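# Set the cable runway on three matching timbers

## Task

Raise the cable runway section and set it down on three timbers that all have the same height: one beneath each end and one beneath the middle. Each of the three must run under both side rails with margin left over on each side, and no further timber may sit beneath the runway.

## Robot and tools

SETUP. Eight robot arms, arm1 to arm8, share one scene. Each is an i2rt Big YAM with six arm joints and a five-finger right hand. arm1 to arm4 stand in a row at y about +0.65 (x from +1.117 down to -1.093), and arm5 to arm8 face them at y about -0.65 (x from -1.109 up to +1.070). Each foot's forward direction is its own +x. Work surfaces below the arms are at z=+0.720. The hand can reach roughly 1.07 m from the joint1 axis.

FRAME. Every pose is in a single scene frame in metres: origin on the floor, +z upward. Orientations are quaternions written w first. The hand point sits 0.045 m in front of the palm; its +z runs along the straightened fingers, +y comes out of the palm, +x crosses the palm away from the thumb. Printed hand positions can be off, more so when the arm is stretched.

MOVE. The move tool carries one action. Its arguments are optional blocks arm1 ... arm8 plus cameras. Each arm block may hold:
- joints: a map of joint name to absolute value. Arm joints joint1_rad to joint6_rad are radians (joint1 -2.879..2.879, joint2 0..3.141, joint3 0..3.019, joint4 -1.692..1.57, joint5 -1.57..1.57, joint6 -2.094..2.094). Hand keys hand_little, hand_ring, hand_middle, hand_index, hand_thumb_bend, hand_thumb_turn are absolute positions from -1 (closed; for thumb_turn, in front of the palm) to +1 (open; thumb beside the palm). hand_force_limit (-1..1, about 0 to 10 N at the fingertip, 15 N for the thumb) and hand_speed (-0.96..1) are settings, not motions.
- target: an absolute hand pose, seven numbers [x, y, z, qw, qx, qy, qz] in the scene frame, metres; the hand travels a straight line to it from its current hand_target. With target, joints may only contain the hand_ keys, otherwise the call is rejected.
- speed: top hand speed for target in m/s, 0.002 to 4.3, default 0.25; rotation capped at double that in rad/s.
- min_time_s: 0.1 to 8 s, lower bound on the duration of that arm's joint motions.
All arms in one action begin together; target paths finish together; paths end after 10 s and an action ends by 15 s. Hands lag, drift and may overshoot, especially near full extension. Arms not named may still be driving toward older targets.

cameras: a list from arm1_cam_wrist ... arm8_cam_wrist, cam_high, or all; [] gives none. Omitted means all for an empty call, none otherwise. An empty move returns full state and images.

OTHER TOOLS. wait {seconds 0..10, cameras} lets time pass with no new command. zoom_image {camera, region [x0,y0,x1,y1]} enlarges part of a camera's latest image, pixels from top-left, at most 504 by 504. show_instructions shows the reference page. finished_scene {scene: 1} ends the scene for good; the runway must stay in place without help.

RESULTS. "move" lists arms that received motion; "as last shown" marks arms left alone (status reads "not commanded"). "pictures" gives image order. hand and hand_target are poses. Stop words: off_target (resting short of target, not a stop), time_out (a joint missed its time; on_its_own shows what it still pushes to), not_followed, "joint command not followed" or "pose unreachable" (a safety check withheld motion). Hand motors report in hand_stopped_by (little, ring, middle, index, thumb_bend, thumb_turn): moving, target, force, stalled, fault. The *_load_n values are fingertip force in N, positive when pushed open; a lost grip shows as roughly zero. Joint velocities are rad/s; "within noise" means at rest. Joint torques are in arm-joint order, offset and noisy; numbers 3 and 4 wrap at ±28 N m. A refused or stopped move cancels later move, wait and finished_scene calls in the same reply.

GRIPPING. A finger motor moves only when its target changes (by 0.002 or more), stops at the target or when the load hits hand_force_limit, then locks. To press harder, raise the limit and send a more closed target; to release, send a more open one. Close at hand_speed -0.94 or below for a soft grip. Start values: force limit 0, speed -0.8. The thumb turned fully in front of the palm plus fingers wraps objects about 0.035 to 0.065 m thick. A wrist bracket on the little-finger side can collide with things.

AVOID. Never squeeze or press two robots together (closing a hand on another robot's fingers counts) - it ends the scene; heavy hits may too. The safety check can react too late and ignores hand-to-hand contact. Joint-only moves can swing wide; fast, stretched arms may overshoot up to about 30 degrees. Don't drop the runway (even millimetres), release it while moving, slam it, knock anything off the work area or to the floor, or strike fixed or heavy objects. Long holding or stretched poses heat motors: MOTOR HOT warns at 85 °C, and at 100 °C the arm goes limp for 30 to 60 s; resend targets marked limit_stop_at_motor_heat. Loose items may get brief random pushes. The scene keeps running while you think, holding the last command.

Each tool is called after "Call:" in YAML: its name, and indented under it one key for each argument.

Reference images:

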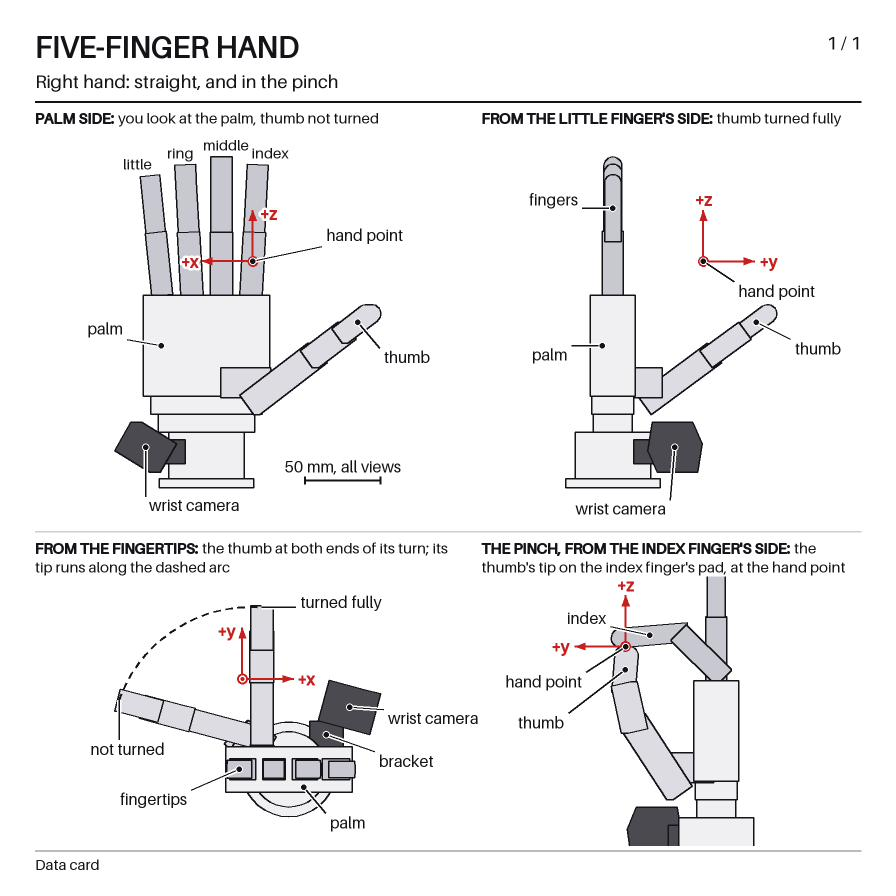

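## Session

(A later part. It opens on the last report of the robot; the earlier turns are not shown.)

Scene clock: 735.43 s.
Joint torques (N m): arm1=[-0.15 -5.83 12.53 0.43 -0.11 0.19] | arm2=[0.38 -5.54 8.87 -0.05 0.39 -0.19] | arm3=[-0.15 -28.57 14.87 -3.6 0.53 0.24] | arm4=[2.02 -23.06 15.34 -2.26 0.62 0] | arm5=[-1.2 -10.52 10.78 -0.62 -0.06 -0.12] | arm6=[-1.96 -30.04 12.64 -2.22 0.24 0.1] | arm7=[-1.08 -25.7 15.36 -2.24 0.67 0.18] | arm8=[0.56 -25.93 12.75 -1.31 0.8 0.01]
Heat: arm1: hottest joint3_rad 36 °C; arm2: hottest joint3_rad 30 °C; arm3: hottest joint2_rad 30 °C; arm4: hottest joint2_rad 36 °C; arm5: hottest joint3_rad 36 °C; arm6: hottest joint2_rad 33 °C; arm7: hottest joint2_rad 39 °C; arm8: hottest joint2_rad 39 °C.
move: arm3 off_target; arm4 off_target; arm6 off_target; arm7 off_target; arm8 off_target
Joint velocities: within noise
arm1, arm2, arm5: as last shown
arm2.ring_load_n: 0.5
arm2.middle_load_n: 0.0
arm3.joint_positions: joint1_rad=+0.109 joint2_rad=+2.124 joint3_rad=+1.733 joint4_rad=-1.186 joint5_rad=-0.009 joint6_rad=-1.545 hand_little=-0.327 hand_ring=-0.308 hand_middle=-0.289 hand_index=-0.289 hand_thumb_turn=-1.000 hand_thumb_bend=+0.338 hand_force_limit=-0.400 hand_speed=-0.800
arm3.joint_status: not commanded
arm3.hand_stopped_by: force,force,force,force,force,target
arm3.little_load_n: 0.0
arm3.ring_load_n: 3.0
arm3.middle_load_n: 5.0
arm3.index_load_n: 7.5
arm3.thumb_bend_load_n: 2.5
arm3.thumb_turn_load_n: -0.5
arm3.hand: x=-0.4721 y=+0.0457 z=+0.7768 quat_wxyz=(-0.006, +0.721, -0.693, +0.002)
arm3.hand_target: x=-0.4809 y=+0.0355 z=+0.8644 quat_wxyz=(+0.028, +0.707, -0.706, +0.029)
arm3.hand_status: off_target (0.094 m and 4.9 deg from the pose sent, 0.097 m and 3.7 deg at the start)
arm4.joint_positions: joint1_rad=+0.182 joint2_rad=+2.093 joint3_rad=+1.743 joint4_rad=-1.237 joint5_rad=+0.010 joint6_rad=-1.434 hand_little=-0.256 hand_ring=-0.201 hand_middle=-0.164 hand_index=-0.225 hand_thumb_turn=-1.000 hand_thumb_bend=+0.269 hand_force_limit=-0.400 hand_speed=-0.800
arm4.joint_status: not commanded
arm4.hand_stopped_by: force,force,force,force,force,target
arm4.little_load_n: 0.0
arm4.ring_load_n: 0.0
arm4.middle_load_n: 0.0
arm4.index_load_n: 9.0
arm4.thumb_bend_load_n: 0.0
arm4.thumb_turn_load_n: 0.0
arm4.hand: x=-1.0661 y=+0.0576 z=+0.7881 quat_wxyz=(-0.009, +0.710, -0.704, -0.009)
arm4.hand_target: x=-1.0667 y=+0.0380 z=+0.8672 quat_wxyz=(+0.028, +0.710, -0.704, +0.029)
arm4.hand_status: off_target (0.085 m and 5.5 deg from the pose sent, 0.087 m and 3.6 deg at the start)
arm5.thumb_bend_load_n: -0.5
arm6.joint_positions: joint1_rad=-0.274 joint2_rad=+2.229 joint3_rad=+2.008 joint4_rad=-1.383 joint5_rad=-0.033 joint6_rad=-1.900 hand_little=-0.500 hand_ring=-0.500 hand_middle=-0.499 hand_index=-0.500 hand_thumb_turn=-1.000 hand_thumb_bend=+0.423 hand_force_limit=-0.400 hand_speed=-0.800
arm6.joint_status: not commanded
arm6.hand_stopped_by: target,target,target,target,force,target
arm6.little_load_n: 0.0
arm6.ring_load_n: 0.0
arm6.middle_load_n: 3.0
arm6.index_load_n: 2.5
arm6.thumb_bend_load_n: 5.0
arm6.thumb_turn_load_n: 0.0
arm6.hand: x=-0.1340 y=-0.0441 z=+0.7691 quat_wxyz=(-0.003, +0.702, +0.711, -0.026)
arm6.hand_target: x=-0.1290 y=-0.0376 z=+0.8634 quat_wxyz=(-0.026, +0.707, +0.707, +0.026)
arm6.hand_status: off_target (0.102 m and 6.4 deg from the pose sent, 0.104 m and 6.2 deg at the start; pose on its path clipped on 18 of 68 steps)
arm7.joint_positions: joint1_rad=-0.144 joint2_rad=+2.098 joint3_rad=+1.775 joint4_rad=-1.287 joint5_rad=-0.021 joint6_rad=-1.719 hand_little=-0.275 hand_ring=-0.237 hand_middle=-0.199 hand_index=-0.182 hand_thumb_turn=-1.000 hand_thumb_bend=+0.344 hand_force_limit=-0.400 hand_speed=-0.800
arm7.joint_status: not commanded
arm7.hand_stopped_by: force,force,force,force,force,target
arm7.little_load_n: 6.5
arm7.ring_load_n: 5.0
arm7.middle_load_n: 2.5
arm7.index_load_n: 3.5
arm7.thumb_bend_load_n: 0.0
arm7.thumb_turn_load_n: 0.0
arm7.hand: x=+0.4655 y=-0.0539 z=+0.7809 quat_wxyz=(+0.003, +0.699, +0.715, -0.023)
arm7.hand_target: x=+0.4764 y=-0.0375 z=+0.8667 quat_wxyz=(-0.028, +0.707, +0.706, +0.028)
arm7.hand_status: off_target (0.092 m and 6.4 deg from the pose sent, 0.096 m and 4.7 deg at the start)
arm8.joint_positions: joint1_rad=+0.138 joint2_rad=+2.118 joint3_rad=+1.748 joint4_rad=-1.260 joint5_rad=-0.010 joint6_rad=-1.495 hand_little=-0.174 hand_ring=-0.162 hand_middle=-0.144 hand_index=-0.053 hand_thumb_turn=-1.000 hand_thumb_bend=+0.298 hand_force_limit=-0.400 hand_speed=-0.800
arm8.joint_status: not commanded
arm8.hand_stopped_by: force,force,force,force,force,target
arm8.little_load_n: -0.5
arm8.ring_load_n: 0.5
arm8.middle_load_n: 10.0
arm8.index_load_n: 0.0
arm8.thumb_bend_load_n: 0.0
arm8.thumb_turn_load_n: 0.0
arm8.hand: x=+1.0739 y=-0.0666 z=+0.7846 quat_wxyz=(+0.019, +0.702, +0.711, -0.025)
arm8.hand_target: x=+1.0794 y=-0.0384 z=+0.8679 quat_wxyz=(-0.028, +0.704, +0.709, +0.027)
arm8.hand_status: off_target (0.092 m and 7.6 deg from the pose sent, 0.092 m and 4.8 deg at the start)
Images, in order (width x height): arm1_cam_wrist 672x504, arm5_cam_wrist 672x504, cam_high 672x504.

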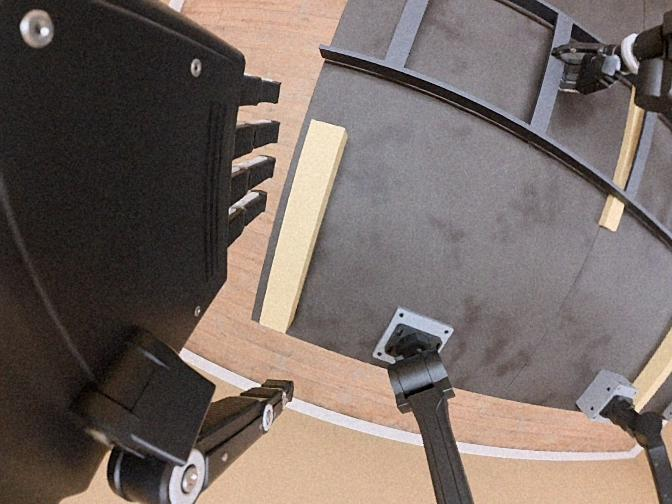

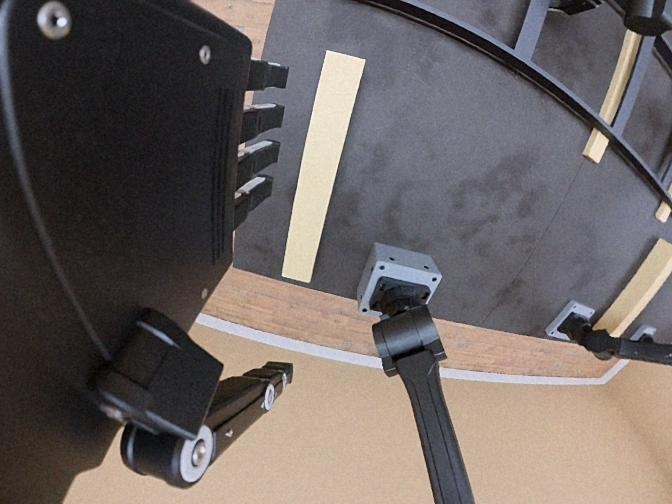

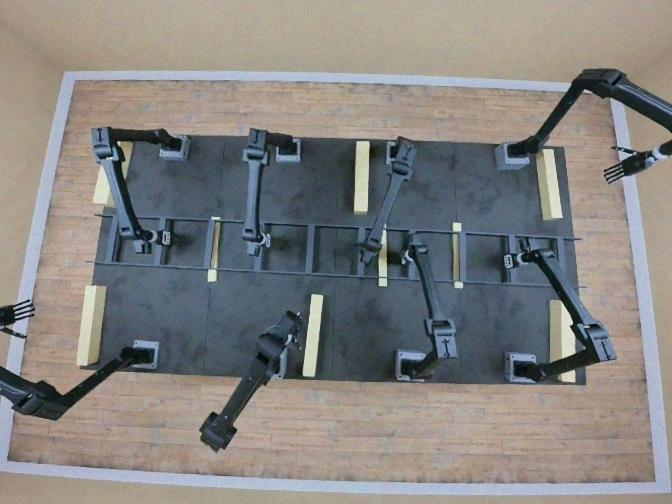

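Call:
move:
  arm8: {"target": [1.079, -0.04, 0.79, -0.0247, 0.7067, 0.7067, 0.0247], "speed": 0.06}
  arm7: {"target": [0.477, -0.037, 0.79, -0.0247, 0.7067, 0.7067, 0.0247], "speed": 0.06}
  arm6: {"target": [-0.128, -0.034, 0.79, -0.0247, 0.7067, 0.7067, 0.0247], "speed": 0.06}
  arm3: {"target": [-0.481, 0.034, 0.79, 0.0247, 0.7067, -0.7067, 0.0247], "speed": 0.06}
  arm4: {"target": [-1.066, 0.04, 0.79, 0.0247, 0.7067, -0.7067, 0.0247], "speed": 0.06}

Call:
move:
  arm8: {"joints": {"hand_speed": -0.5, "hand_little": 0.0, "hand_ring": 0.0, "hand_middle": 0.0, "hand_index": 0.0, "hand_thumb_bend": 0.8}}
  arm7: {"joints": {"hand_speed": -0.5, "hand_little": 0.0, "hand_ring": 0.0, "hand_middle": 0.0, "hand_index": 0.0, "hand_thumb_bend": 0.8}}
  arm3: {"joints": {"hand_speed": -0.5, "hand_little": 0.0, "hand_ring": 0.0, "hand_middle": 0.0, "hand_index": 0.0, "hand_thumb_bend": 0.8}}
  arm4: {"joints": {"hand_speed": -0.5, "hand_little": 0.0, "hand_ring": 0.0, "hand_middle": 0.0, "hand_index": 0.0, "hand_thumb_bend": 0.8}}
  cameras: ["arm3_cam_wrist","arm4_cam_wrist","arm7_cam_wrist","arm8_cam_wrist"]

Scene clock: 777.13 s.
Joint torques (N m): arm1=[-0.21 -5.95 12.53 0.43 -0.13 0.21] | arm2=[0.38 -5.54 8.83 0.03 0.4 -0.21] | arm3=[-0.03 -22.65 8.53 0.51 0.15 0.12] | arm4=[1.44 -17.2 8.65 1.4 0.14 0.12] | arm5=[-1.2 -10.58 10.78 -0.62 -0.06 -0.12] | arm6=[-1.9 -23.59 8.4 1.02 0.2 0.11] | arm7=[-1.14 -20.48 8.64 0.7 0.4 0.16] | arm8=[0.5 -19.6 7.94 2.5 0.61 -0.07]
Heat: arm1: hottest joint3_rad 36 °C; arm2: hottest joint3_rad 30 °C; arm3: hottest joint3_rad 33 °C; arm4: hottest joint2_rad 37 °C; arm5: hottest joint3_rad 37 °C; arm6: hottest joint2_rad 38 °C; arm7: hottest joint2_rad 37 °C; arm8: hottest joint2_rad 38 °C.
move: arm3 off_target; arm4 off_target; arm6 off_target; arm7 off_target; arm8 off_target
Joint velocities: within noise
arm1.joint_positions: joint1_rad=+0.855 joint2_rad=+1.271 joint3_rad=+1.694 joint4_rad=-1.680 joint5_rad=+0.024 joint6_rad=-0.792 hand_little=+1.000 hand_ring=+1.000 hand_middle=+1.000 hand_index=+1.000 hand_thumb_turn=+1.000 hand_thumb_bend=+1.000 hand_force_limit=+0.000 hand_speed=-0.800
arm1.joint_status: not commanded
arm1.hand_stopped_by: target,target,target,target,target,target
arm1.little_load_n: 0.0
arm1.ring_load_n: 0.0
arm1.middle_load_n: 0.0
arm1.index_load_n: 0.0
arm1.thumb_bend_load_n: 0.0
arm1.thumb_turn_load_n: 0.0
arm1.hand: x=+1.3511 y=+0.4019 z=+1.1284 quat_wxyz=(+0.011, +0.710, -0.687, +0.154)
arm1.hand_target: x=+1.3486 y=+0.4016 z=+1.1492 quat_wxyz=(+0.009, +0.698, -0.694, +0.176)
arm1.hand_status: not commanded
arm2.joint_positions: joint1_rad=-0.531 joint2_rad=+1.173 joint3_rad=+1.420 joint4_rad=-1.676 joint5_rad=+0.080 joint6_rad=-1.993 hand_little=+1.000 hand_ring=+1.000 hand_middle=+1.000 hand_index=+1.000 hand_thumb_turn=+1.000 hand_thumb_bend=+1.000 hand_force_limit=+0.000 hand_speed=-0.800
arm2.joint_status: not commanded
arm2.hand_stopped_by: target,target,target,target,target,target
arm2.little_load_n: 0.0
arm2.ring_load_n: 0.0
arm2.middle_load_n: 0.0
arm2.index_load_n: 0.0
arm2.thumb_bend_load_n: 0.0
arm2.thumb_turn_load_n: 0.0
arm2.hand: x=+0.0993 y=+0.4026 z=+1.1456 quat_wxyz=(+0.085, +0.654, -0.752, -0.017)
arm2.hand_target: x=+0.1018 y=+0.4002 z=+1.1498 quat_wxyz=(+0.085, +0.661, -0.745, -0.020)
arm2.hand_status: not commanded
arm3.joint_positions: joint1_rad=+0.109 joint2_rad=+2.123 joint3_rad=+1.719 joint4_rad=-1.152 joint5_rad=+0.002 joint6_rad=-1.522 hand_little=-0.327 hand_ring=-0.308 hand_middle=-0.289 hand_index=-0.290 hand_thumb_turn=-1.000 hand_thumb_bend=+0.336 hand_force_limit=-0.400 hand_speed=-0.800
arm3.joint_status: not commanded
arm3.hand_stopped_by: force,force,force,force,force,target
arm3.little_load_n: 0.5
arm3.ring_load_n: 0.0
arm3.middle_load_n: 0.0
arm3.index_load_n: 0.0
arm3.thumb_bend_load_n: 0.0
arm3.thumb_turn_load_n: 0.0
arm3.hand: x=-0.4733 y=+0.0434 z=+0.7725 quat_wxyz=(+0.005, +0.713, -0.702, +0.006)
arm3.hand_target: x=-0.4810 y=+0.0372 z=+0.7901 quat_wxyz=(+0.022, +0.704, -0.709, +0.021)
arm3.hand_status: off_target (0.021 m and 3.2 deg from the pose sent, 0.020 m and 4.9 deg at the start)
arm4.joint_positions: joint1_rad=+0.182 joint2_rad=+2.086 joint3_rad=+1.719 joint4_rad=-1.167 joint5_rad=+0.021 joint6_rad=-1.426 hand_little=-0.256 hand_ring=-0.201 hand_middle=-0.164 hand_index=-0.226 hand_thumb_turn=-1.000 hand_thumb_bend=+0.269 hand_force_limit=-0.400 hand_speed=-0.800
arm4.joint_status: not commanded
arm4.hand_stopped_by: force,force,force,force,force,target
arm4.little_load_n: 0.5
arm4.ring_load_n: 0.5
arm4.middle_load_n: 0.0
arm4.index_load_n: 0.0
arm4.thumb_bend_load_n: 0.0
arm4.thumb_turn_load_n: 0.0
arm4.hand: x=-1.0664 y=+0.0482 z=+0.7822 quat_wxyz=(+0.011, +0.707, -0.707, +0.009)
arm4.hand_target: x=-1.0659 y=+0.0428 z=+0.7904 quat_wxyz=(+0.022, +0.704, -0.709, +0.021)
arm4.hand_status: off_target (0.011 m and 2.4 deg from the pose sent, 0.018 m and 5.5 deg at the start)
arm5.joint_positions: joint1_rad=+0.729 joint2_rad=+1.260 joint3_rad=+1.472 joint4_rad=-1.697 joint5_rad=+0.017 joint6_rad=-0.803 hand_little=+1.000 hand_ring=+1.000 hand_middle=+1.000 hand_index=+1.000 hand_thumb_turn=+1.000 hand_thumb_bend=+1.000 hand_force_limit=+0.000 hand_speed=-0.800
arm5.joint_status: not commanded
arm5.hand_stopped_by: target,target,target,target,target,target
arm5.little_load_n: 0.0
arm5.ring_load_n: 0.0
arm5.middle_load_n: 0.0
arm5.index_load_n: 0.0
arm5.thumb_bend_load_n: 0.0
arm5.thumb_turn_load_n: 0.0
arm5.hand: x=-1.2998 y=-0.4083 z=+1.1270 quat_wxyz=(-0.044, +0.707, +0.705, +0.007)
arm5.hand_target: x=-1.2987 y=-0.4023 z=+1.1494 quat_wxyz=(-0.069, +0.708, +0.703, +0.007)
arm5.hand_status: not commanded
arm6.joint_positions: joint1_rad=-0.274 joint2_rad=+2.198 joint3_rad=+1.943 joint4_rad=-1.303 joint5_rad=-0.032 joint6_rad=-1.892 hand_little=-0.500 hand_ring=-0.500 hand_middle=-0.499 hand_index=-0.500 hand_thumb_turn=-1.000 hand_thumb_bend=+0.423 hand_force_limit=-0.400 hand_speed=-0.800
arm6.joint_status: not commanded
arm6.hand_stopped_by: target,target,target,target,force,target
arm6.little_load_n: 0.0
arm6.ring_load_n: 0.0
arm6.middle_load_n: 2.0
arm6.index_load_n: 0.0
arm6.thumb_bend_load_n: 5.0
arm6.thumb_turn_load_n: 0.0
arm6.hand: x=-0.1335 y=-0.0433 z=+0.7653 quat_wxyz=(-0.013, +0.705, +0.709, -0.005)
arm6.hand_target: x=-0.1293 y=-0.0369 z=+0.7900 quat_wxyz=(-0.023, +0.709, +0.704, +0.021)
arm6.hand_status: off_target (0.027 m and 3.7 deg from the pose sent, 0.024 m and 6.4 deg at the start)
arm7.joint_positions: joint1_rad=-0.145 joint2_rad=+2.090 joint3_rad=+1.739 joint4_rad=-1.210 joint5_rad=-0.012 joint6_rad=-1.711 hand_little=-0.275 hand_ring=-0.237 hand_middle=-0.199 hand_index=-0.183 hand_thumb_turn=-1.000 hand_thumb_bend=+0.344 hand_force_limit=-0.400 hand_speed=-0.800
arm7.joint_status: not commanded
arm7.hand_stopped_by: force,force,force,force,force,target
arm7.little_load_n: 1.0
arm7.ring_load_n: 0.0
arm7.middle_load_n: 0.0
arm7.index_load_n: 0.0
arm7.thumb_bend_load_n: 0.0
arm7.thumb_turn_load_n: 0.0
arm7.hand: x=+0.4684 y=-0.0475 z=+0.7723 quat_wxyz=(-0.008, +0.702, +0.712, +0.000)
arm7.hand_target: x=+0.4767 y=-0.0399 z=+0.7903 quat_wxyz=(-0.022, +0.709, +0.704, +0.022)
arm7.hand_status: off_target (0.022 m and 3.5 deg from the pose sent, 0.022 m and 6.4 deg at the start)
arm8.joint_positions: joint1_rad=+0.140 joint2_rad=+2.099 joint3_rad=+1.706 joint4_rad=-1.199 joint5_rad=-0.004 joint6_rad=-1.472 hand_little=-0.174 hand_ring=-0.162 hand_middle=-0.145 hand_index=-0.053 hand_thumb_turn=-1.000 hand_thumb_bend=+0.298 hand_force_limit=-0.400 hand_speed=-0.800
arm8.joint_status: not commanded
arm8.hand_stopped_by: force,force,force,force,force,target
arm8.little_load_n: 0.5
arm8.ring_load_n: 2.0
arm8.middle_load_n: 2.0
arm8.index_load_n: 0.0
arm8.thumb_bend_load_n: 0.0
arm8.thumb_turn_load_n: 1.0
arm8.hand: x=+1.0733 y=-0.0664 z=+0.7799 quat_wxyz=(+0.006, +0.710, +0.704, -0.010)
arm8.hand_target: x=+1.0791 y=-0.0436 z=+0.7915 quat_wxyz=(-0.021, +0.710, +0.704, +0.022)
arm8.hand_status: off_target (0.029 m and 5.4 deg from the pose sent, 0.028 m and 7.6 deg at the start)
pictures: none

Scene clock: 778.37 s.
Joint torques (N m): arm1=[-0.03 -6.07 12.62 0.4 -0.11 0.22] | arm2=[0.44 -5.19 8.75 -0.06 0.38 -0.2] | arm3=[0.03 -22.36 8.5 0.54 0.14 0.12] | arm4=[1.79 -18.49 8.81 1.5 0.14 0.09] | arm5=[-1.2 -10.58 10.78 -0.62 -0.06 -0.12] | arm6=[-1.67 -23.53 8.43 1.01 0.21 0.11] | arm7=[-1.03 -20.37 8.65 0.53 0.39 0.16] | arm8=[0.62 -19.19 8.03 0.99 0.1 -0.07]
Heat: arm1: hottest joint3_rad 36 °C; arm2: hottest joint3_rad 30 °C; arm3: hottest joint3_rad 33 °C; arm4: hottest joint2_rad 37 °C; arm5: hottest joint3_rad 37 °C; arm6: hottest joint2_rad 38 °C; arm7: hottest joint2_rad 37 °C; arm8: hottest joint2_rad 38 °C.
move: arm3 done; arm4 done; arm7 done; arm8 done
Joint velocities: within noise
arm1, arm2, arm5, arm6: as last shown
arm2.thumb_bend_load_n: -0.5
arm3.joint_positions: joint1_rad=+0.109 joint2_rad=+2.121 joint3_rad=+1.719 joint4_rad=-1.150 joint5_rad=+0.002 joint6_rad=-1.522 hand_little=+0.000 hand_ring=+0.000 hand_middle=+0.000 hand_index=+0.000 hand_thumb_turn=-1.000 hand_thumb_bend=+0.800 hand_force_limit=-0.400 hand_speed=-0.500
arm3.joint_status: all done
arm3.hand_stopped_by: target,target,target,target,target,target
arm3.little_load_n: 0.0
arm3.ring_load_n: 0.0
arm3.middle_load_n: 0.0
arm3.index_load_n: 0.0
arm3.thumb_bend_load_n: 0.0
arm3.thumb_turn_load_n: 0.0
arm3.hand: x=-0.4732 y=+0.0427 z=+0.7735 quat_wxyz=(+0.006, +0.713, -0.702, +0.007)
arm3.hand_target: x=-0.4808 y=+0.0371 z=+0.7900 quat_wxyz=(+0.022, +0.704, -0.709, +0.021)
arm3.hand_status: not commanded
arm4.joint_positions: joint1_rad=+0.182 joint2_rad=+2.086 joint3_rad=+1.719 joint4_rad=-1.167 joint5_rad=+0.021 joint6_rad=-1.426 hand_little=+0.000 hand_ring=+0.000 hand_middle=+0.000 hand_index=+0.000 hand_thumb_turn=-1.000 hand_thumb_bend=+0.800 hand_force_limit=-0.400 hand_speed=-0.500
arm4.joint_status: all done
arm4.hand_stopped_by: target,target,target,target,target,target
arm4.little_load_n: 0.0
arm4.ring_load_n: -0.5
arm4.middle_load_n: 0.0
arm4.index_load_n: 0.0
arm4.thumb_bend_load_n: 0.0
arm4.thumb_turn_load_n: 0.0
arm4.hand: x=-1.0664 y=+0.0482 z=+0.7822 quat_wxyz=(+0.011, +0.707, -0.707, +0.009)
arm4.hand_target: x=-1.0659 y=+0.0428 z=+0.7904 quat_wxyz=(+0.022, +0.704, -0.709, +0.021)
arm4.hand_status: not commanded
arm6.index_load_n: 0.5
arm7.joint_positions: joint1_rad=-0.145 joint2_rad=+2.089 joint3_rad=+1.739 joint4_rad=-1.204 joint5_rad=-0.012 joint6_rad=-1.711 hand_little=+0.000 hand_ring=+0.000 hand_middle=+0.000 hand_index=+0.000 hand_thumb_turn=-1.000 hand_thumb_bend=+0.800 hand_force_limit=-0.400 hand_speed=-0.500
arm7.joint_status: all done
arm7.hand_stopped_by: target,target,target,target,target,target
arm7.little_load_n: 0.0
arm7.ring_load_n: 0.0
arm7.middle_load_n: 0.0
arm7.index_load_n: 0.0
arm7.thumb_bend_load_n: 0.0
arm7.thumb_turn_load_n: 0.0
arm7.hand: x=+0.4686 y=-0.0457 z=+0.7727 quat_wxyz=(-0.010, +0.702, +0.712, +0.002)
arm7.hand_target: x=+0.4767 y=-0.0396 z=+0.7903 quat_wxyz=(-0.022, +0.709, +0.704, +0.022)
arm7.hand_status: not commanded
arm8.joint_positions: joint1_rad=+0.138 joint2_rad=+2.094 joint3_rad=+1.706 joint4_rad=-1.158 joint5_rad=+0.008 joint6_rad=-1.473 hand_little=+0.000 hand_ring=+0.000 hand_middle=+0.000 hand_index=+0.000 hand_thumb_turn=-1.000 hand_thumb_bend=+0.800 hand_force_limit=-0.400 hand_speed=-0.500
arm8.joint_status: all done
arm8.hand_stopped_by: target,target,target,target,target,target
arm8.little_load_n: 0.0
arm8.ring_load_n: 0.0
arm8.middle_load_n: 0.0
arm8.index_load_n: 0.0
arm8.thumb_bend_load_n: 0.0
arm8.thumb_turn_load_n: 0.0
arm8.hand: x=+1.0758 y=-0.0545 z=+0.7819 quat_wxyz=(-0.008, +0.710, +0.704, +0.009)
arm8.hand_target: x=+1.0790 y=-0.0431 z=+0.7914 quat_wxyz=(-0.021, +0.709, +0.704, +0.023)
arm8.hand_status: not commanded
Images, in order (width x height): arm3_cam_wrist 672x504, arm4_cam_wrist 672x504, arm7_cam_wrist 672x504, arm8_cam_wrist 672x504.

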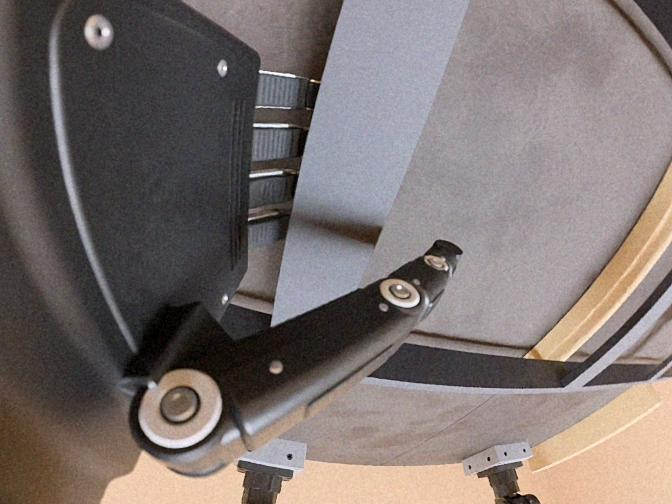

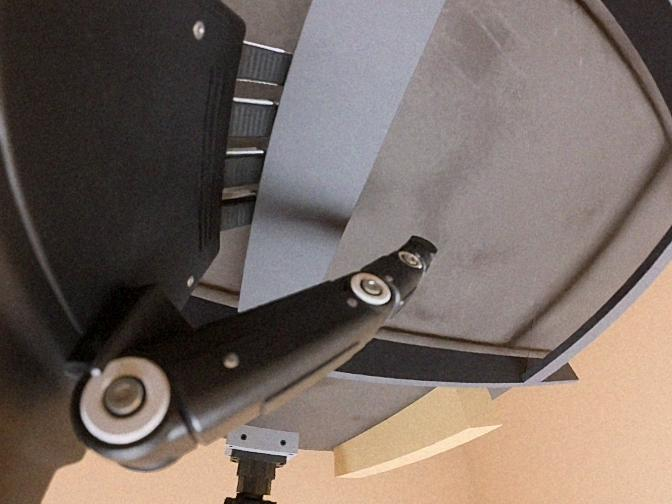

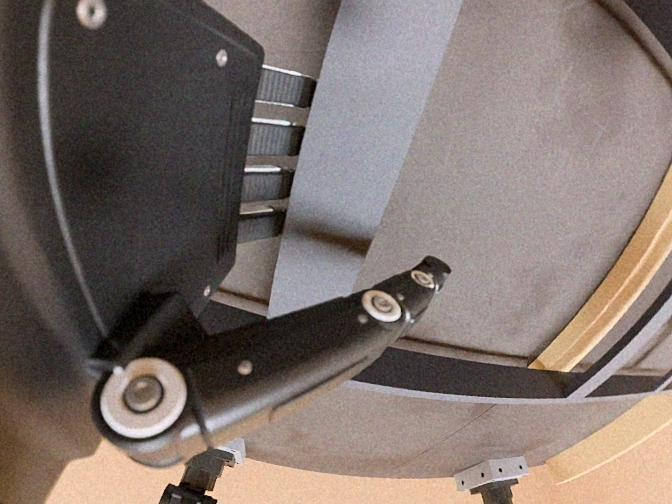

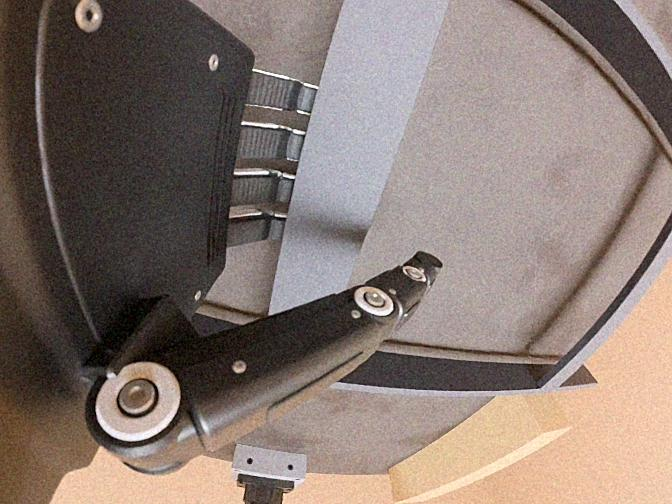

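Call:
move:
  arm8: {"target": [1.086, -0.04, 0.785, -0.0124, 0.707, 0.707, 0.0124], "speed": 0.06}
  arm7: {"target": [0.486, -0.037, 0.785, -0.0124, 0.707, 0.707, 0.0124], "speed": 0.06}
  arm3: {"target": [-0.493, 0.034, 0.785, 0.0124, 0.707, -0.707, 0.0124], "speed": 0.06}
  arm4: {"target": [-1.068, 0.038, 0.785, 0.0124, 0.707, -0.707, 0.0124], "speed": 0.06}

Call:
move:
  arm8: {"joints": {"hand_speed": -0.8, "hand_force_limit": -0.2, "hand_little": -0.5, "hand_ring": -0.5, "hand_middle": -0.5, "hand_index": -0.5, "hand_thumb_bend": -0.6}}
  arm7: {"joints": {"hand_speed": -0.8, "hand_force_limit": -0.2, "hand_little": -0.5, "hand_ring": -0.5, "hand_middle": -0.5, "hand_index": -0.5, "hand_thumb_bend": -0.6}}
  arm3: {"joints": {"hand_speed": -0.8, "hand_force_limit": -0.2, "hand_little": -0.5, "hand_ring": -0.5, "hand_middle": -0.5, "hand_index": -0.5, "hand_thumb_bend": -0.6}}
  arm4: {"joints": {"hand_speed": -0.8, "hand_force_limit": -0.2, "hand_little": -0.5, "hand_ring": -0.5, "hand_middle": -0.5, "hand_index": -0.5, "hand_thumb_bend": -0.6}}
  cameras: ["arm3_cam_wrist","arm4_cam_wrist","arm7_cam_wrist","arm8_cam_wrist"]

Scene clock: 793.87 s.
Joint torques (N m): arm1=[-0.32 -6.01 12.52 0.36 -0.11 0.22] | arm2=[0.21 -5.36 8.8 -0.01 0.39 -0.18] | arm3=[-0.26 -20.13 11.26 -0.62 0.06 -0.12] | arm4=[1.26 -15.44 11.85 0.03 -0.05 -0.09] | arm5=[-1.2 -10.58 10.78 -0.62 -0.06 -0.12] | arm6=[-1.73 -23.53 8.42 1.03 0.2 0.1] | arm7=[-1.08 -18.02 11.49 -0.46 0.4 -0.05] | arm8=[0.32 -16.97 10.03 -0.1 -0.08 -0.17]
Heat: arm1: hottest joint3_rad 36 °C; arm2: hottest joint3_rad 30 °C; arm3: hottest joint3_rad 33 °C; arm4: hottest joint2_rad 35 °C; arm5: hottest joint3_rad 37 °C; arm6: hottest joint2_rad 37 °C; arm7: hottest joint2_rad 36 °C; arm8: hottest joint2_rad 37 °C.
move: arm3 off_target; arm4 off_target; arm7 off_target; arm8 off_target
Joint velocities: within noise
arm1, arm2, arm5, arm6: as last shown
arm2.thumb_bend_load_n: 0.0
arm3.joint_positions: joint1_rad=+0.092 joint2_rad=+2.121 joint3_rad=+1.719 joint4_rad=-1.152 joint5_rad=+0.002 joint6_rad=-1.524 hand_little=+0.000 hand_ring=+0.000 hand_middle=+0.000 hand_index=+0.000 hand_thumb_turn=-1.000 hand_thumb_bend=+0.800 hand_force_limit=-0.400 hand_speed=-0.500
arm3.joint_status: not commanded
arm3.hand_stopped_by: target,target,target,target,target,target
arm3.little_load_n: 0.0
arm3.ring_load_n: 0.0
arm3.middle_load_n: 0.0
arm3.index_load_n: 0.5
arm3.thumb_bend_load_n: 0.0
arm3.thumb_turn_load_n: 0.0
arm3.hand: x=-0.4839 y=+0.0435 z=+0.7736 quat_wxyz=(+0.006, +0.707, -0.707, +0.007)
arm3.hand_target: x=-0.4932 y=+0.0345 z=+0.7851 quat_wxyz=(+0.013, +0.707, -0.707, +0.012)
arm3.hand_status: off_target (0.017 m and 1.0 deg from the pose sent, 0.024 m and 1.3 deg at the start)
arm4.joint_positions: joint1_rad=+0.182 joint2_rad=+2.086 joint3_rad=+1.719 joint4_rad=-1.167 joint5_rad=+0.021 joint6_rad=-1.426 hand_little=+0.000 hand_ring=+0.000 hand_middle=+0.000 hand_index=+0.000 hand_thumb_turn=-1.000 hand_thumb_bend=+0.800 hand_force_limit=-0.400 hand_speed=-0.500
arm4.joint_status: not commanded
arm4.hand_stopped_by: target,target,target,target,target,target
arm4.little_load_n: 0.0
arm4.ring_load_n: 0.0
arm4.middle_load_n: 0.0
arm4.index_load_n: 0.0
arm4.thumb_bend_load_n: -0.5
arm4.thumb_turn_load_n: 0.0
arm4.hand: x=-1.0664 y=+0.0482 z=+0.7822 quat_wxyz=(+0.011, +0.707, -0.707, +0.009)
arm4.hand_target: x=-1.0680 y=+0.0383 z=+0.7850 quat_wxyz=(+0.013, +0.707, -0.707, +0.013)
arm4.hand_status: off_target (0.011 m and 0.4 deg from the pose sent, 0.011 m and 0.4 deg at the start)
arm6.index_load_n: 0.0
arm7.joint_positions: joint1_rad=-0.157 joint2_rad=+2.089 joint3_rad=+1.743 joint4_rad=-1.212 joint5_rad=-0.009 joint6_rad=-1.719 hand_little=+0.000 hand_ring=+0.000 hand_middle=+0.000 hand_index=+0.000 hand_thumb_turn=-1.000 hand_thumb_bend=+0.800 hand_force_limit=-0.400 hand_speed=-0.500
arm7.joint_status: not commanded
arm7.hand_stopped_by: target,target,target,target,target,target
arm7.little_load_n: 0.0
arm7.ring_load_n: 0.0
arm7.middle_load_n: 0.0
arm7.index_load_n: 0.0
arm7.thumb_bend_load_n: 0.0
arm7.thumb_turn_load_n: 0.0
arm7.hand: x=+0.4767 y=-0.0475 z=+0.7744 quat_wxyz=(-0.008, +0.704, +0.710, +0.002)
arm7.hand_target: x=+0.4859 y=-0.0374 z=+0.7851 quat_wxyz=(-0.012, +0.704, +0.710, +0.012)
arm7.hand_status: off_target (0.018 m and 1.4 deg from the pose sent, 0.023 m and 1.4 deg at the start)
arm8.joint_positions: joint1_rad=+0.130 joint2_rad=+2.094 joint3_rad=+1.708 joint4_rad=-1.158 joint5_rad=+0.008 joint6_rad=-1.481 hand_little=+0.000 hand_ring=+0.000 hand_middle=+0.000 hand_index=+0.000 hand_thumb_turn=-1.000 hand_thumb_bend=+0.800 hand_force_limit=-0.400 hand_speed=-0.500
arm8.joint_status: not commanded
arm8.hand_stopped_by: target,target,target,target,target,target
arm8.little_load_n: 0.0
arm8.ring_load_n: 0.0
arm8.middle_load_n: 0.0
arm8.index_load_n: -0.5
arm8.thumb_bend_load_n: 0.0
arm8.thumb_turn_load_n: 0.0
arm8.hand: x=+1.0807 y=-0.0532 z=+0.7824 quat_wxyz=(-0.008, +0.710, +0.704, +0.010)
arm8.hand_target: x=+1.0861 y=-0.0405 z=+0.7850 quat_wxyz=(-0.013, +0.707, +0.707, +0.013)
arm8.hand_status: off_target (0.014 m and 0.8 deg from the pose sent, 0.018 m and 0.8 deg at the start)
pictures: none

Scene clock: 799.00 s.
Joint torques (N m): arm1=[-0.26 -5.89 12.55 0.46 -0.13 0.21] | arm2=[0.44 -5.48 8.81 -0.12 0.39 -0.18] | arm3=[-0.03 -22.01 11.18 -0.72 0.39 -0.08] | arm4=[1.67 -17.96 12 0.05 0.06 -0.06] | arm5=[-1.2 -10.58 10.78 -0.62 -0.06 -0.12] | arm6=[-1.73 -23.47 8.43 0.96 0.2 0.11] | arm7=[-1.08 -20.19 11.45 -0.49 0.48 0] | arm8=[0.38 -19.19 9.81 -0.14 0.19 0.07]
Heat: arm1: hottest joint3_rad 36 °C; arm2: hottest joint3_rad 30 °C; arm3: hottest joint3_rad 33 °C; arm4: hottest joint2_rad 35 °C; arm5: hottest joint3_rad 37 °C; arm6: hottest joint2_rad 37 °C; arm7: hottest joint2_rad 36 °C; arm8: hottest joint2_rad 38 °C.
move: arm3 off_target; arm4 off_target; arm7 off_target; arm8 off_target
Joint velocities: within noise
arm1, arm2, arm5, arm6: as last shown
arm3.joint_positions: joint1_rad=+0.091 joint2_rad=+2.140 joint3_rad=+1.719 joint4_rad=-1.146 joint5_rad=-0.006 joint6_rad=-1.535 hand_little=-0.500 hand_ring=-0.500 hand_middle=-0.500 hand_index=-0.500 hand_thumb_turn=-1.000 hand_thumb_bend=+0.425 hand_force_limit=-0.200 hand_speed=-0.800
arm3.joint_status: hand_thumb_bend off_target (ended at +0.425, target -0.600); the others done
arm3.hand_stopped_by: target,target,target,target,force,target
arm3.little_load_n: 0.0
arm3.ring_load_n: 1.0
arm3.middle_load_n: 1.0
arm3.index_load_n: 1.5
arm3.thumb_bend_load_n: 6.0
arm3.thumb_turn_load_n: 0.0
arm3.hand: x=-0.4832 y=+0.0438 z=+0.7623 quat_wxyz=(-0.001, +0.710, -0.704, +0.005)
arm3.hand_target: x=-0.4931 y=+0.0324 z=+0.7848 quat_wxyz=(+0.015, +0.709, -0.705, +0.015)
arm3.hand_status: not commanded
arm4.joint_positions: joint1_rad=+0.178 joint2_rad=+2.112 joint3_rad=+1.719 joint4_rad=-1.159 joint5_rad=+0.019 joint6_rad=-1.434 hand_little=-0.500 hand_ring=-0.500 hand_middle=-0.500 hand_index=-0.500 hand_thumb_turn=-1.000 hand_thumb_bend=+0.416 hand_force_limit=-0.200 hand_speed=-0.800
arm4.joint_status: hand_thumb_bend off_target (ended at +0.416, target -0.600); the others done
arm4.hand_stopped_by: target,target,target,target,force,target
arm4.little_load_n: 0.0
arm4.ring_load_n: 0.5
arm4.middle_load_n: 1.5
arm4.index_load_n: 1.5
arm4.thumb_bend_load_n: 7.0
arm4.thumb_turn_load_n: 0.0
arm4.hand: x=-1.0688 y=+0.0488 z=+0.7670 quat_wxyz=(+0.005, +0.708, -0.706, +0.002)
arm4.hand_target: x=-1.0680 y=+0.0358 z=+0.7848 quat_wxyz=(+0.015, +0.710, -0.704, +0.016)
arm4.hand_status: not commanded
arm7.joint_positions: joint1_rad=-0.157 joint2_rad=+2.116 joint3_rad=+1.743 joint4_rad=-1.204 joint5_rad=-0.012 joint6_rad=-1.723 hand_little=-0.500 hand_ring=-0.500 hand_middle=-0.500 hand_index=-0.499 hand_thumb_turn=-1.000 hand_thumb_bend=+0.422 hand_force_limit=-0.200 hand_speed=-0.800
arm7.joint_status: hand_thumb_bend off_target (ended at +0.422, target -0.600); the others done
arm7.hand_stopped_by: target,target,target,target,force,target
arm7.little_load_n: 0.0
arm7.ring_load_n: 0.5
arm7.middle_load_n: 1.5
arm7.index_load_n: 2.5
arm7.thumb_bend_load_n: 5.5
arm7.thumb_turn_load_n: 0.0
arm7.hand: x=+0.4761 y=-0.0481 z=+0.7582 quat_wxyz=(-0.003, +0.702, +0.712, -0.007)
arm7.hand_target: x=+0.4861 y=-0.0353 z=+0.7849 quat_wxyz=(-0.015, +0.704, +0.710, +0.015)
arm7.hand_status: not commanded
arm8.joint_positions: joint1_rad=+0.129 joint2_rad=+2.120 joint3_rad=+1.710 joint4_rad=-1.156 joint5_rad=+0.000 joint6_rad=-1.513 hand_little=-0.367 hand_ring=-0.330 hand_middle=-0.274 hand_index=-0.311 hand_thumb_turn=-1.000 hand_thumb_bend=+0.387 hand_force_limit=-0.200 hand_speed=-0.800
arm8.joint_status: hand_little off_target (ended at -0.367, target -0.500); hand_ring off_target (ended at -0.330, target -0.500); hand_middle off_target (ended at -0.274, target -0.500); hand_index off_target (ended at -0.311, target -0.500); hand_thumb_bend off_target (ended at +0.387, target -0.600); the others done
arm8.hand_stopped_by: force,force,force,force,force,target
arm8.little_load_n: 5.0
arm8.ring_load_n: 3.5
arm8.middle_load_n: 0.0
arm8.index_load_n: 0.0
arm8.thumb_bend_load_n: 5.5
arm8.thumb_turn_load_n: 0.0
arm8.hand: x=+1.0810 y=-0.0534 z=+0.7677 quat_wxyz=(-0.002, +0.699, +0.715, +0.000)
arm8.hand_target: x=+1.0861 y=-0.0396 z=+0.7850 quat_wxyz=(-0.014, +0.704, +0.710, +0.013)
arm8.hand_status: not commanded
Images, in order (width x height): arm3_cam_wrist 672x504, arm4_cam_wrist 672x504, arm7_cam_wrist 672x504, arm8_cam_wrist 672x504.

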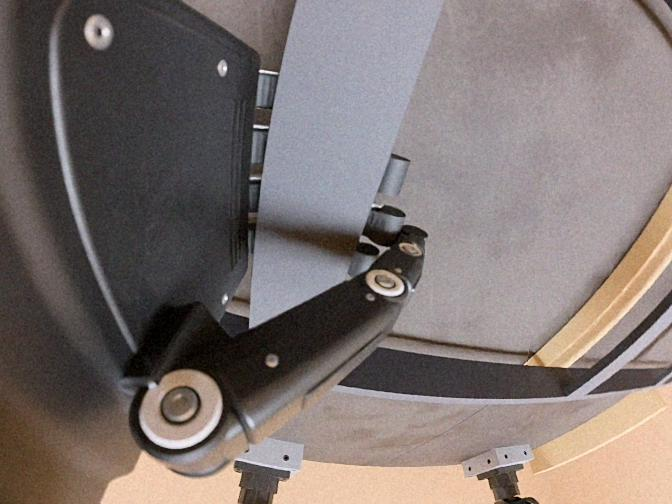

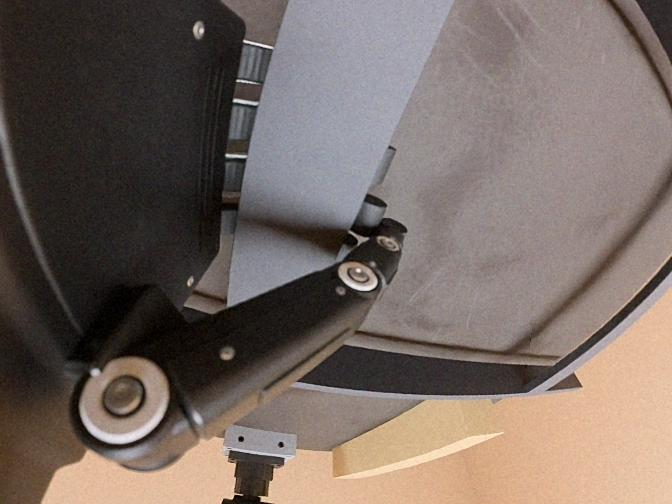

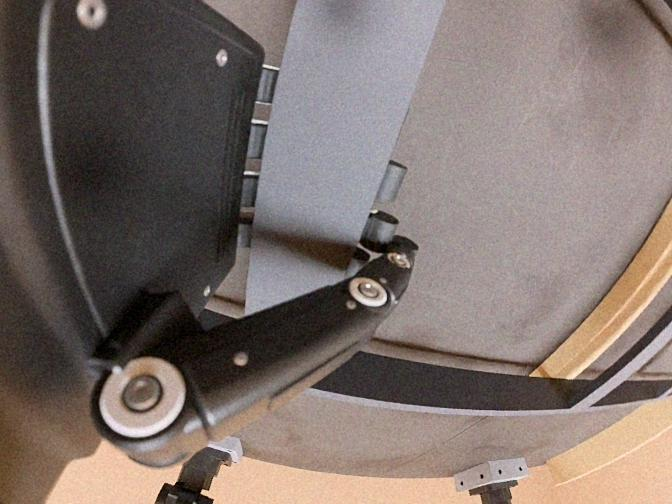

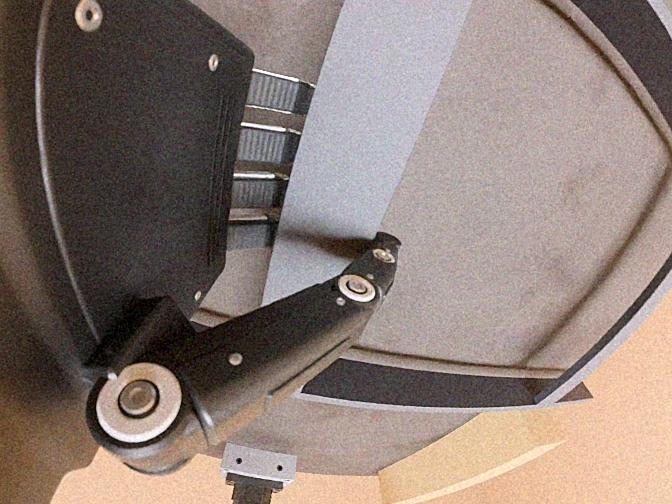

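Call:
move:
  arm8: {"joints": {"hand_speed": -0.3, "hand_little": 0.0, "hand_ring": 0.0, "hand_middle": 0.0, "hand_index": 0.0, "hand_thumb_bend": 0.8}}

Call:
move:
  arm8: {"target": [1.104, -0.04, 0.783, -0.0124, 0.707, 0.707, 0.0124], "speed": 0.06}

Call:
move:
  arm8: {"joints": {"hand_speed": -0.8, "hand_force_limit": -0.2, "hand_little": -0.5, "hand_ring": -0.5, "hand_middle": -0.5, "hand_index": -0.5, "hand_thumb_bend": -0.6}}
  cameras: ["arm8_cam_wrist"]

Scene clock: 807.57 s.
Joint torques (N m): arm1=[-0.26 -5.77 12.62 0.35 -0.12 0.19] | arm2=[0.03 -5.42 8.81 -0.09 0.39 -0.17] | arm3=[-0.32 -21.6 11.07 -0.62 0.37 -0.07] | arm4=[1.96 -17.03 11.89 -0.14 0.01 -0.01] | arm5=[-1.2 -10.58 10.78 -0.62 -0.06 -0.12] | arm6=[-1.73 -23.53 8.43 1.01 0.21 0.11] | arm7=[-1.08 -20.25 11.47 -0.49 0.48 0] | arm8=[0.44 -19.19 9.37 -0.12 0.06 0.07]
Heat: arm1: hottest joint3_rad 36 °C; arm2: hottest joint3_rad 30 °C; arm3: hottest joint3_rad 33 °C; arm4: hottest joint2_rad 35 °C; arm5: hottest joint3_rad 37 °C; arm6: hottest joint2_rad 37 °C; arm7: hottest joint2_rad 36 °C; arm8: hottest joint2_rad 38 °C.
move: arm8 done
Joint velocities: within noise
arm1, arm2, arm3, arm4, arm5, arm6, arm7: as last shown
arm3.hand_target: x=-0.4931 y=+0.0324 z=+0.7849 quat_wxyz=(+0.015, +0.709, -0.705, +0.015)
arm6.little_load_n: 0.5
arm7.thumb_bend_load_n: 6.0
arm8.joint_positions: joint1_rad=+0.128 joint2_rad=+2.120 joint3_rad=+1.716 joint4_rad=-1.159 joint5_rad=+0.005 joint6_rad=-1.513 hand_little=+0.000 hand_ring=+0.000 hand_middle=+0.000 hand_index=+0.000 hand_thumb_turn=-1.000 hand_thumb_bend=+0.800 hand_force_limit=-0.200 hand_speed=-0.300
arm8.joint_status: all done
arm8.hand_stopped_by: target,target,target,target,target,target
arm8.little_load_n: 0.0
arm8.ring_load_n: 0.0
arm8.middle_load_n: 0.0
arm8.index_load_n: 0.0
arm8.thumb_bend_load_n: 0.0
arm8.thumb_turn_load_n: 0.0
arm8.hand: x=+1.0822 y=-0.0514 z=+0.7703 quat_wxyz=(-0.002, +0.699, +0.715, +0.003)
arm8.hand_target: x=+1.0863 y=-0.0401 z=+0.7852 quat_wxyz=(-0.012, +0.704, +0.710, +0.013)
arm8.hand_status: not commanded
pictures: none

Scene clock: 808.53 s.
Joint torques (N m): arm1=[0.09 -6.07 12.57 0.39 -0.09 0.19] | arm2=[0.56 -5.6 8.75 0.03 0.4 -0.18] | arm3=[-0.26 -21.77 11.22 -0.62 0.36 -0.08] | arm4=[1.55 -17.49 11.97 -0.01 0.04 -0.05] | arm5=[-1.2 -10.58 10.78 -0.62 -0.06 -0.12] | arm6=[-1.67 -23.53 8.42 0.99 0.21 0.11] | arm7=[-1.08 -20.13 11.47 -0.5 0.48 -0.01] | arm8=[0.38 -19.19 8.95 0.12 0.18 -0.14]
Heat: arm1: hottest joint3_rad 36 °C; arm2: hottest joint3_rad 30 °C; arm3: hottest joint3_rad 33 °C; arm4: hottest joint2_rad 35 °C; arm5: hottest joint3_rad 37 °C; arm6: hottest joint2_rad 37 °C; arm7: hottest joint2_rad 36 °C; arm8: hottest joint2_rad 38 °C.
move: arm8 off_target
Joint velocities: within noise
arm1, arm2, arm3, arm4, arm5, arm6, arm7: as last shown
arm4.ring_load_n: 1.0
arm4.middle_load_n: 1.0
arm6.little_load_n: 0.0
arm8.joint_positions: joint1_rad=+0.101 joint2_rad=+2.120 joint3_rad=+1.716 joint4_rad=-1.159 joint5_rad=+0.000 joint6_rad=-1.512 hand_little=+0.000 hand_ring=+0.000 hand_middle=+0.000 hand_index=+0.000 hand_thumb_turn=-1.000 hand_thumb_bend=+0.800 hand_force_limit=-0.200 hand_speed=-0.300
arm8.joint_status: not commanded
arm8.hand_stopped_by: target,target,target,target,target,target
arm8.little_load_n: 0.0
arm8.ring_load_n: 0.0
arm8.middle_load_n: 0.0
arm8.index_load_n: 0.0
arm8.thumb_bend_load_n: 0.0
arm8.thumb_turn_load_n: 0.0
arm8.hand: x=+1.0973 y=-0.0521 z=+0.7700 quat_wxyz=(-0.003, +0.709, +0.705, +0.001)
arm8.hand_target: x=+1.1039 y=-0.0405 z=+0.7831 quat_wxyz=(-0.013, +0.708, +0.706, +0.013)
arm8.hand_status: off_target (0.019 m and 1.7 deg from the pose sent, 0.028 m and 2.0 deg at the start)
pictures: none

Scene clock: 813.67 s.
Joint torques (N m): arm1=[0.09 -6.12 12.48 0.35 -0.12 0.21] | arm2=[0.26 -5.42 8.68 -0.02 0.38 -0.2] | arm3=[-0.26 -21.77 11.17 -0.65 0.35 -0.06] | arm4=[1.2 -17.79 11.89 -0.18 0.05 -0.07] | arm5=[-1.2 -10.58 10.78 -0.62 -0.06 -0.12] | arm6=[-1.85 -23.65 8.43 0.99 0.2 0.11] | arm7=[-1.08 -20.25 11.47 -0.5 0.48 0] | arm8=[0.32 -20.42 8.88 0.1 0.23 -0.11]
Heat: arm1: hottest joint3_rad 36 °C; arm2: hottest joint3_rad 30 °C; arm3: hottest joint3_rad 33 °C; arm4: hottest joint2_rad 35 °C; arm5: hottest joint3_rad 37 °C; arm6: hottest joint2_rad 36 °C; arm7: hottest joint2_rad 36 °C; arm8: hottest joint2_rad 38 °C.
move: arm8 off_target
Joint velocities: within noise
arm1, arm2, arm3, arm4, arm5, arm6, arm7: as last shown
arm3.index_load_n: 2.0
arm4.ring_load_n: 0.5
arm7.thumb_bend_load_n: 5.5
arm8.joint_positions: joint1_rad=+0.100 joint2_rad=+2.135 joint3_rad=+1.716 joint4_rad=-1.158 joint5_rad=-0.001 joint6_rad=-1.516 hand_little=-0.500 hand_ring=-0.500 hand_middle=-0.497 hand_index=-0.477 hand_thumb_turn=-1.000 hand_thumb_bend=+0.435 hand_force_limit=-0.200 hand_speed=-0.800
arm8.joint_status: hand_index off_target (ended at -0.477, target -0.500); hand_thumb_bend off_target (ended at +0.435, target -0.600); the others done
arm8.hand_stopped_by: target,target,force,force,force,target
arm8.little_load_n: 0.0
arm8.ring_load_n: 0.5
arm8.middle_load_n: 3.0
arm8.index_load_n: 0.0
arm8.thumb_bend_load_n: 7.0
arm8.thumb_turn_load_n: 0.5
arm8.hand: x=+1.0977 y=-0.0535 z=+0.7613 quat_wxyz=(+0.001, +0.708, +0.706, -0.004)
arm8.hand_target: x=+1.1039 y=-0.0400 z=+0.7830 quat_wxyz=(-0.013, +0.707, +0.707, +0.013)
arm8.hand_status: not commanded
Images, in order (width x height): arm8_cam_wrist 672x504.

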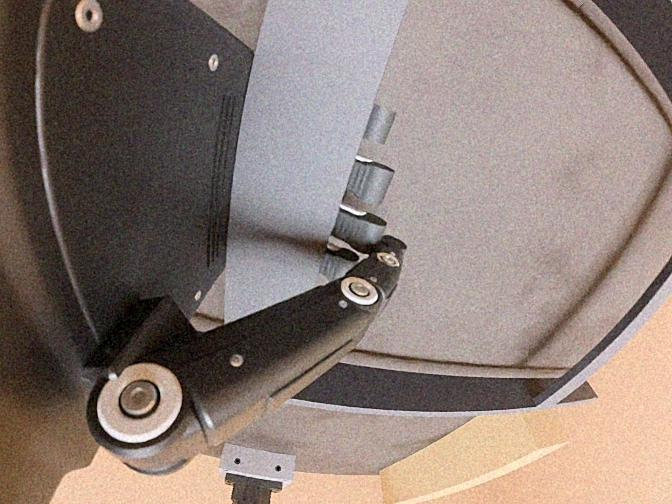

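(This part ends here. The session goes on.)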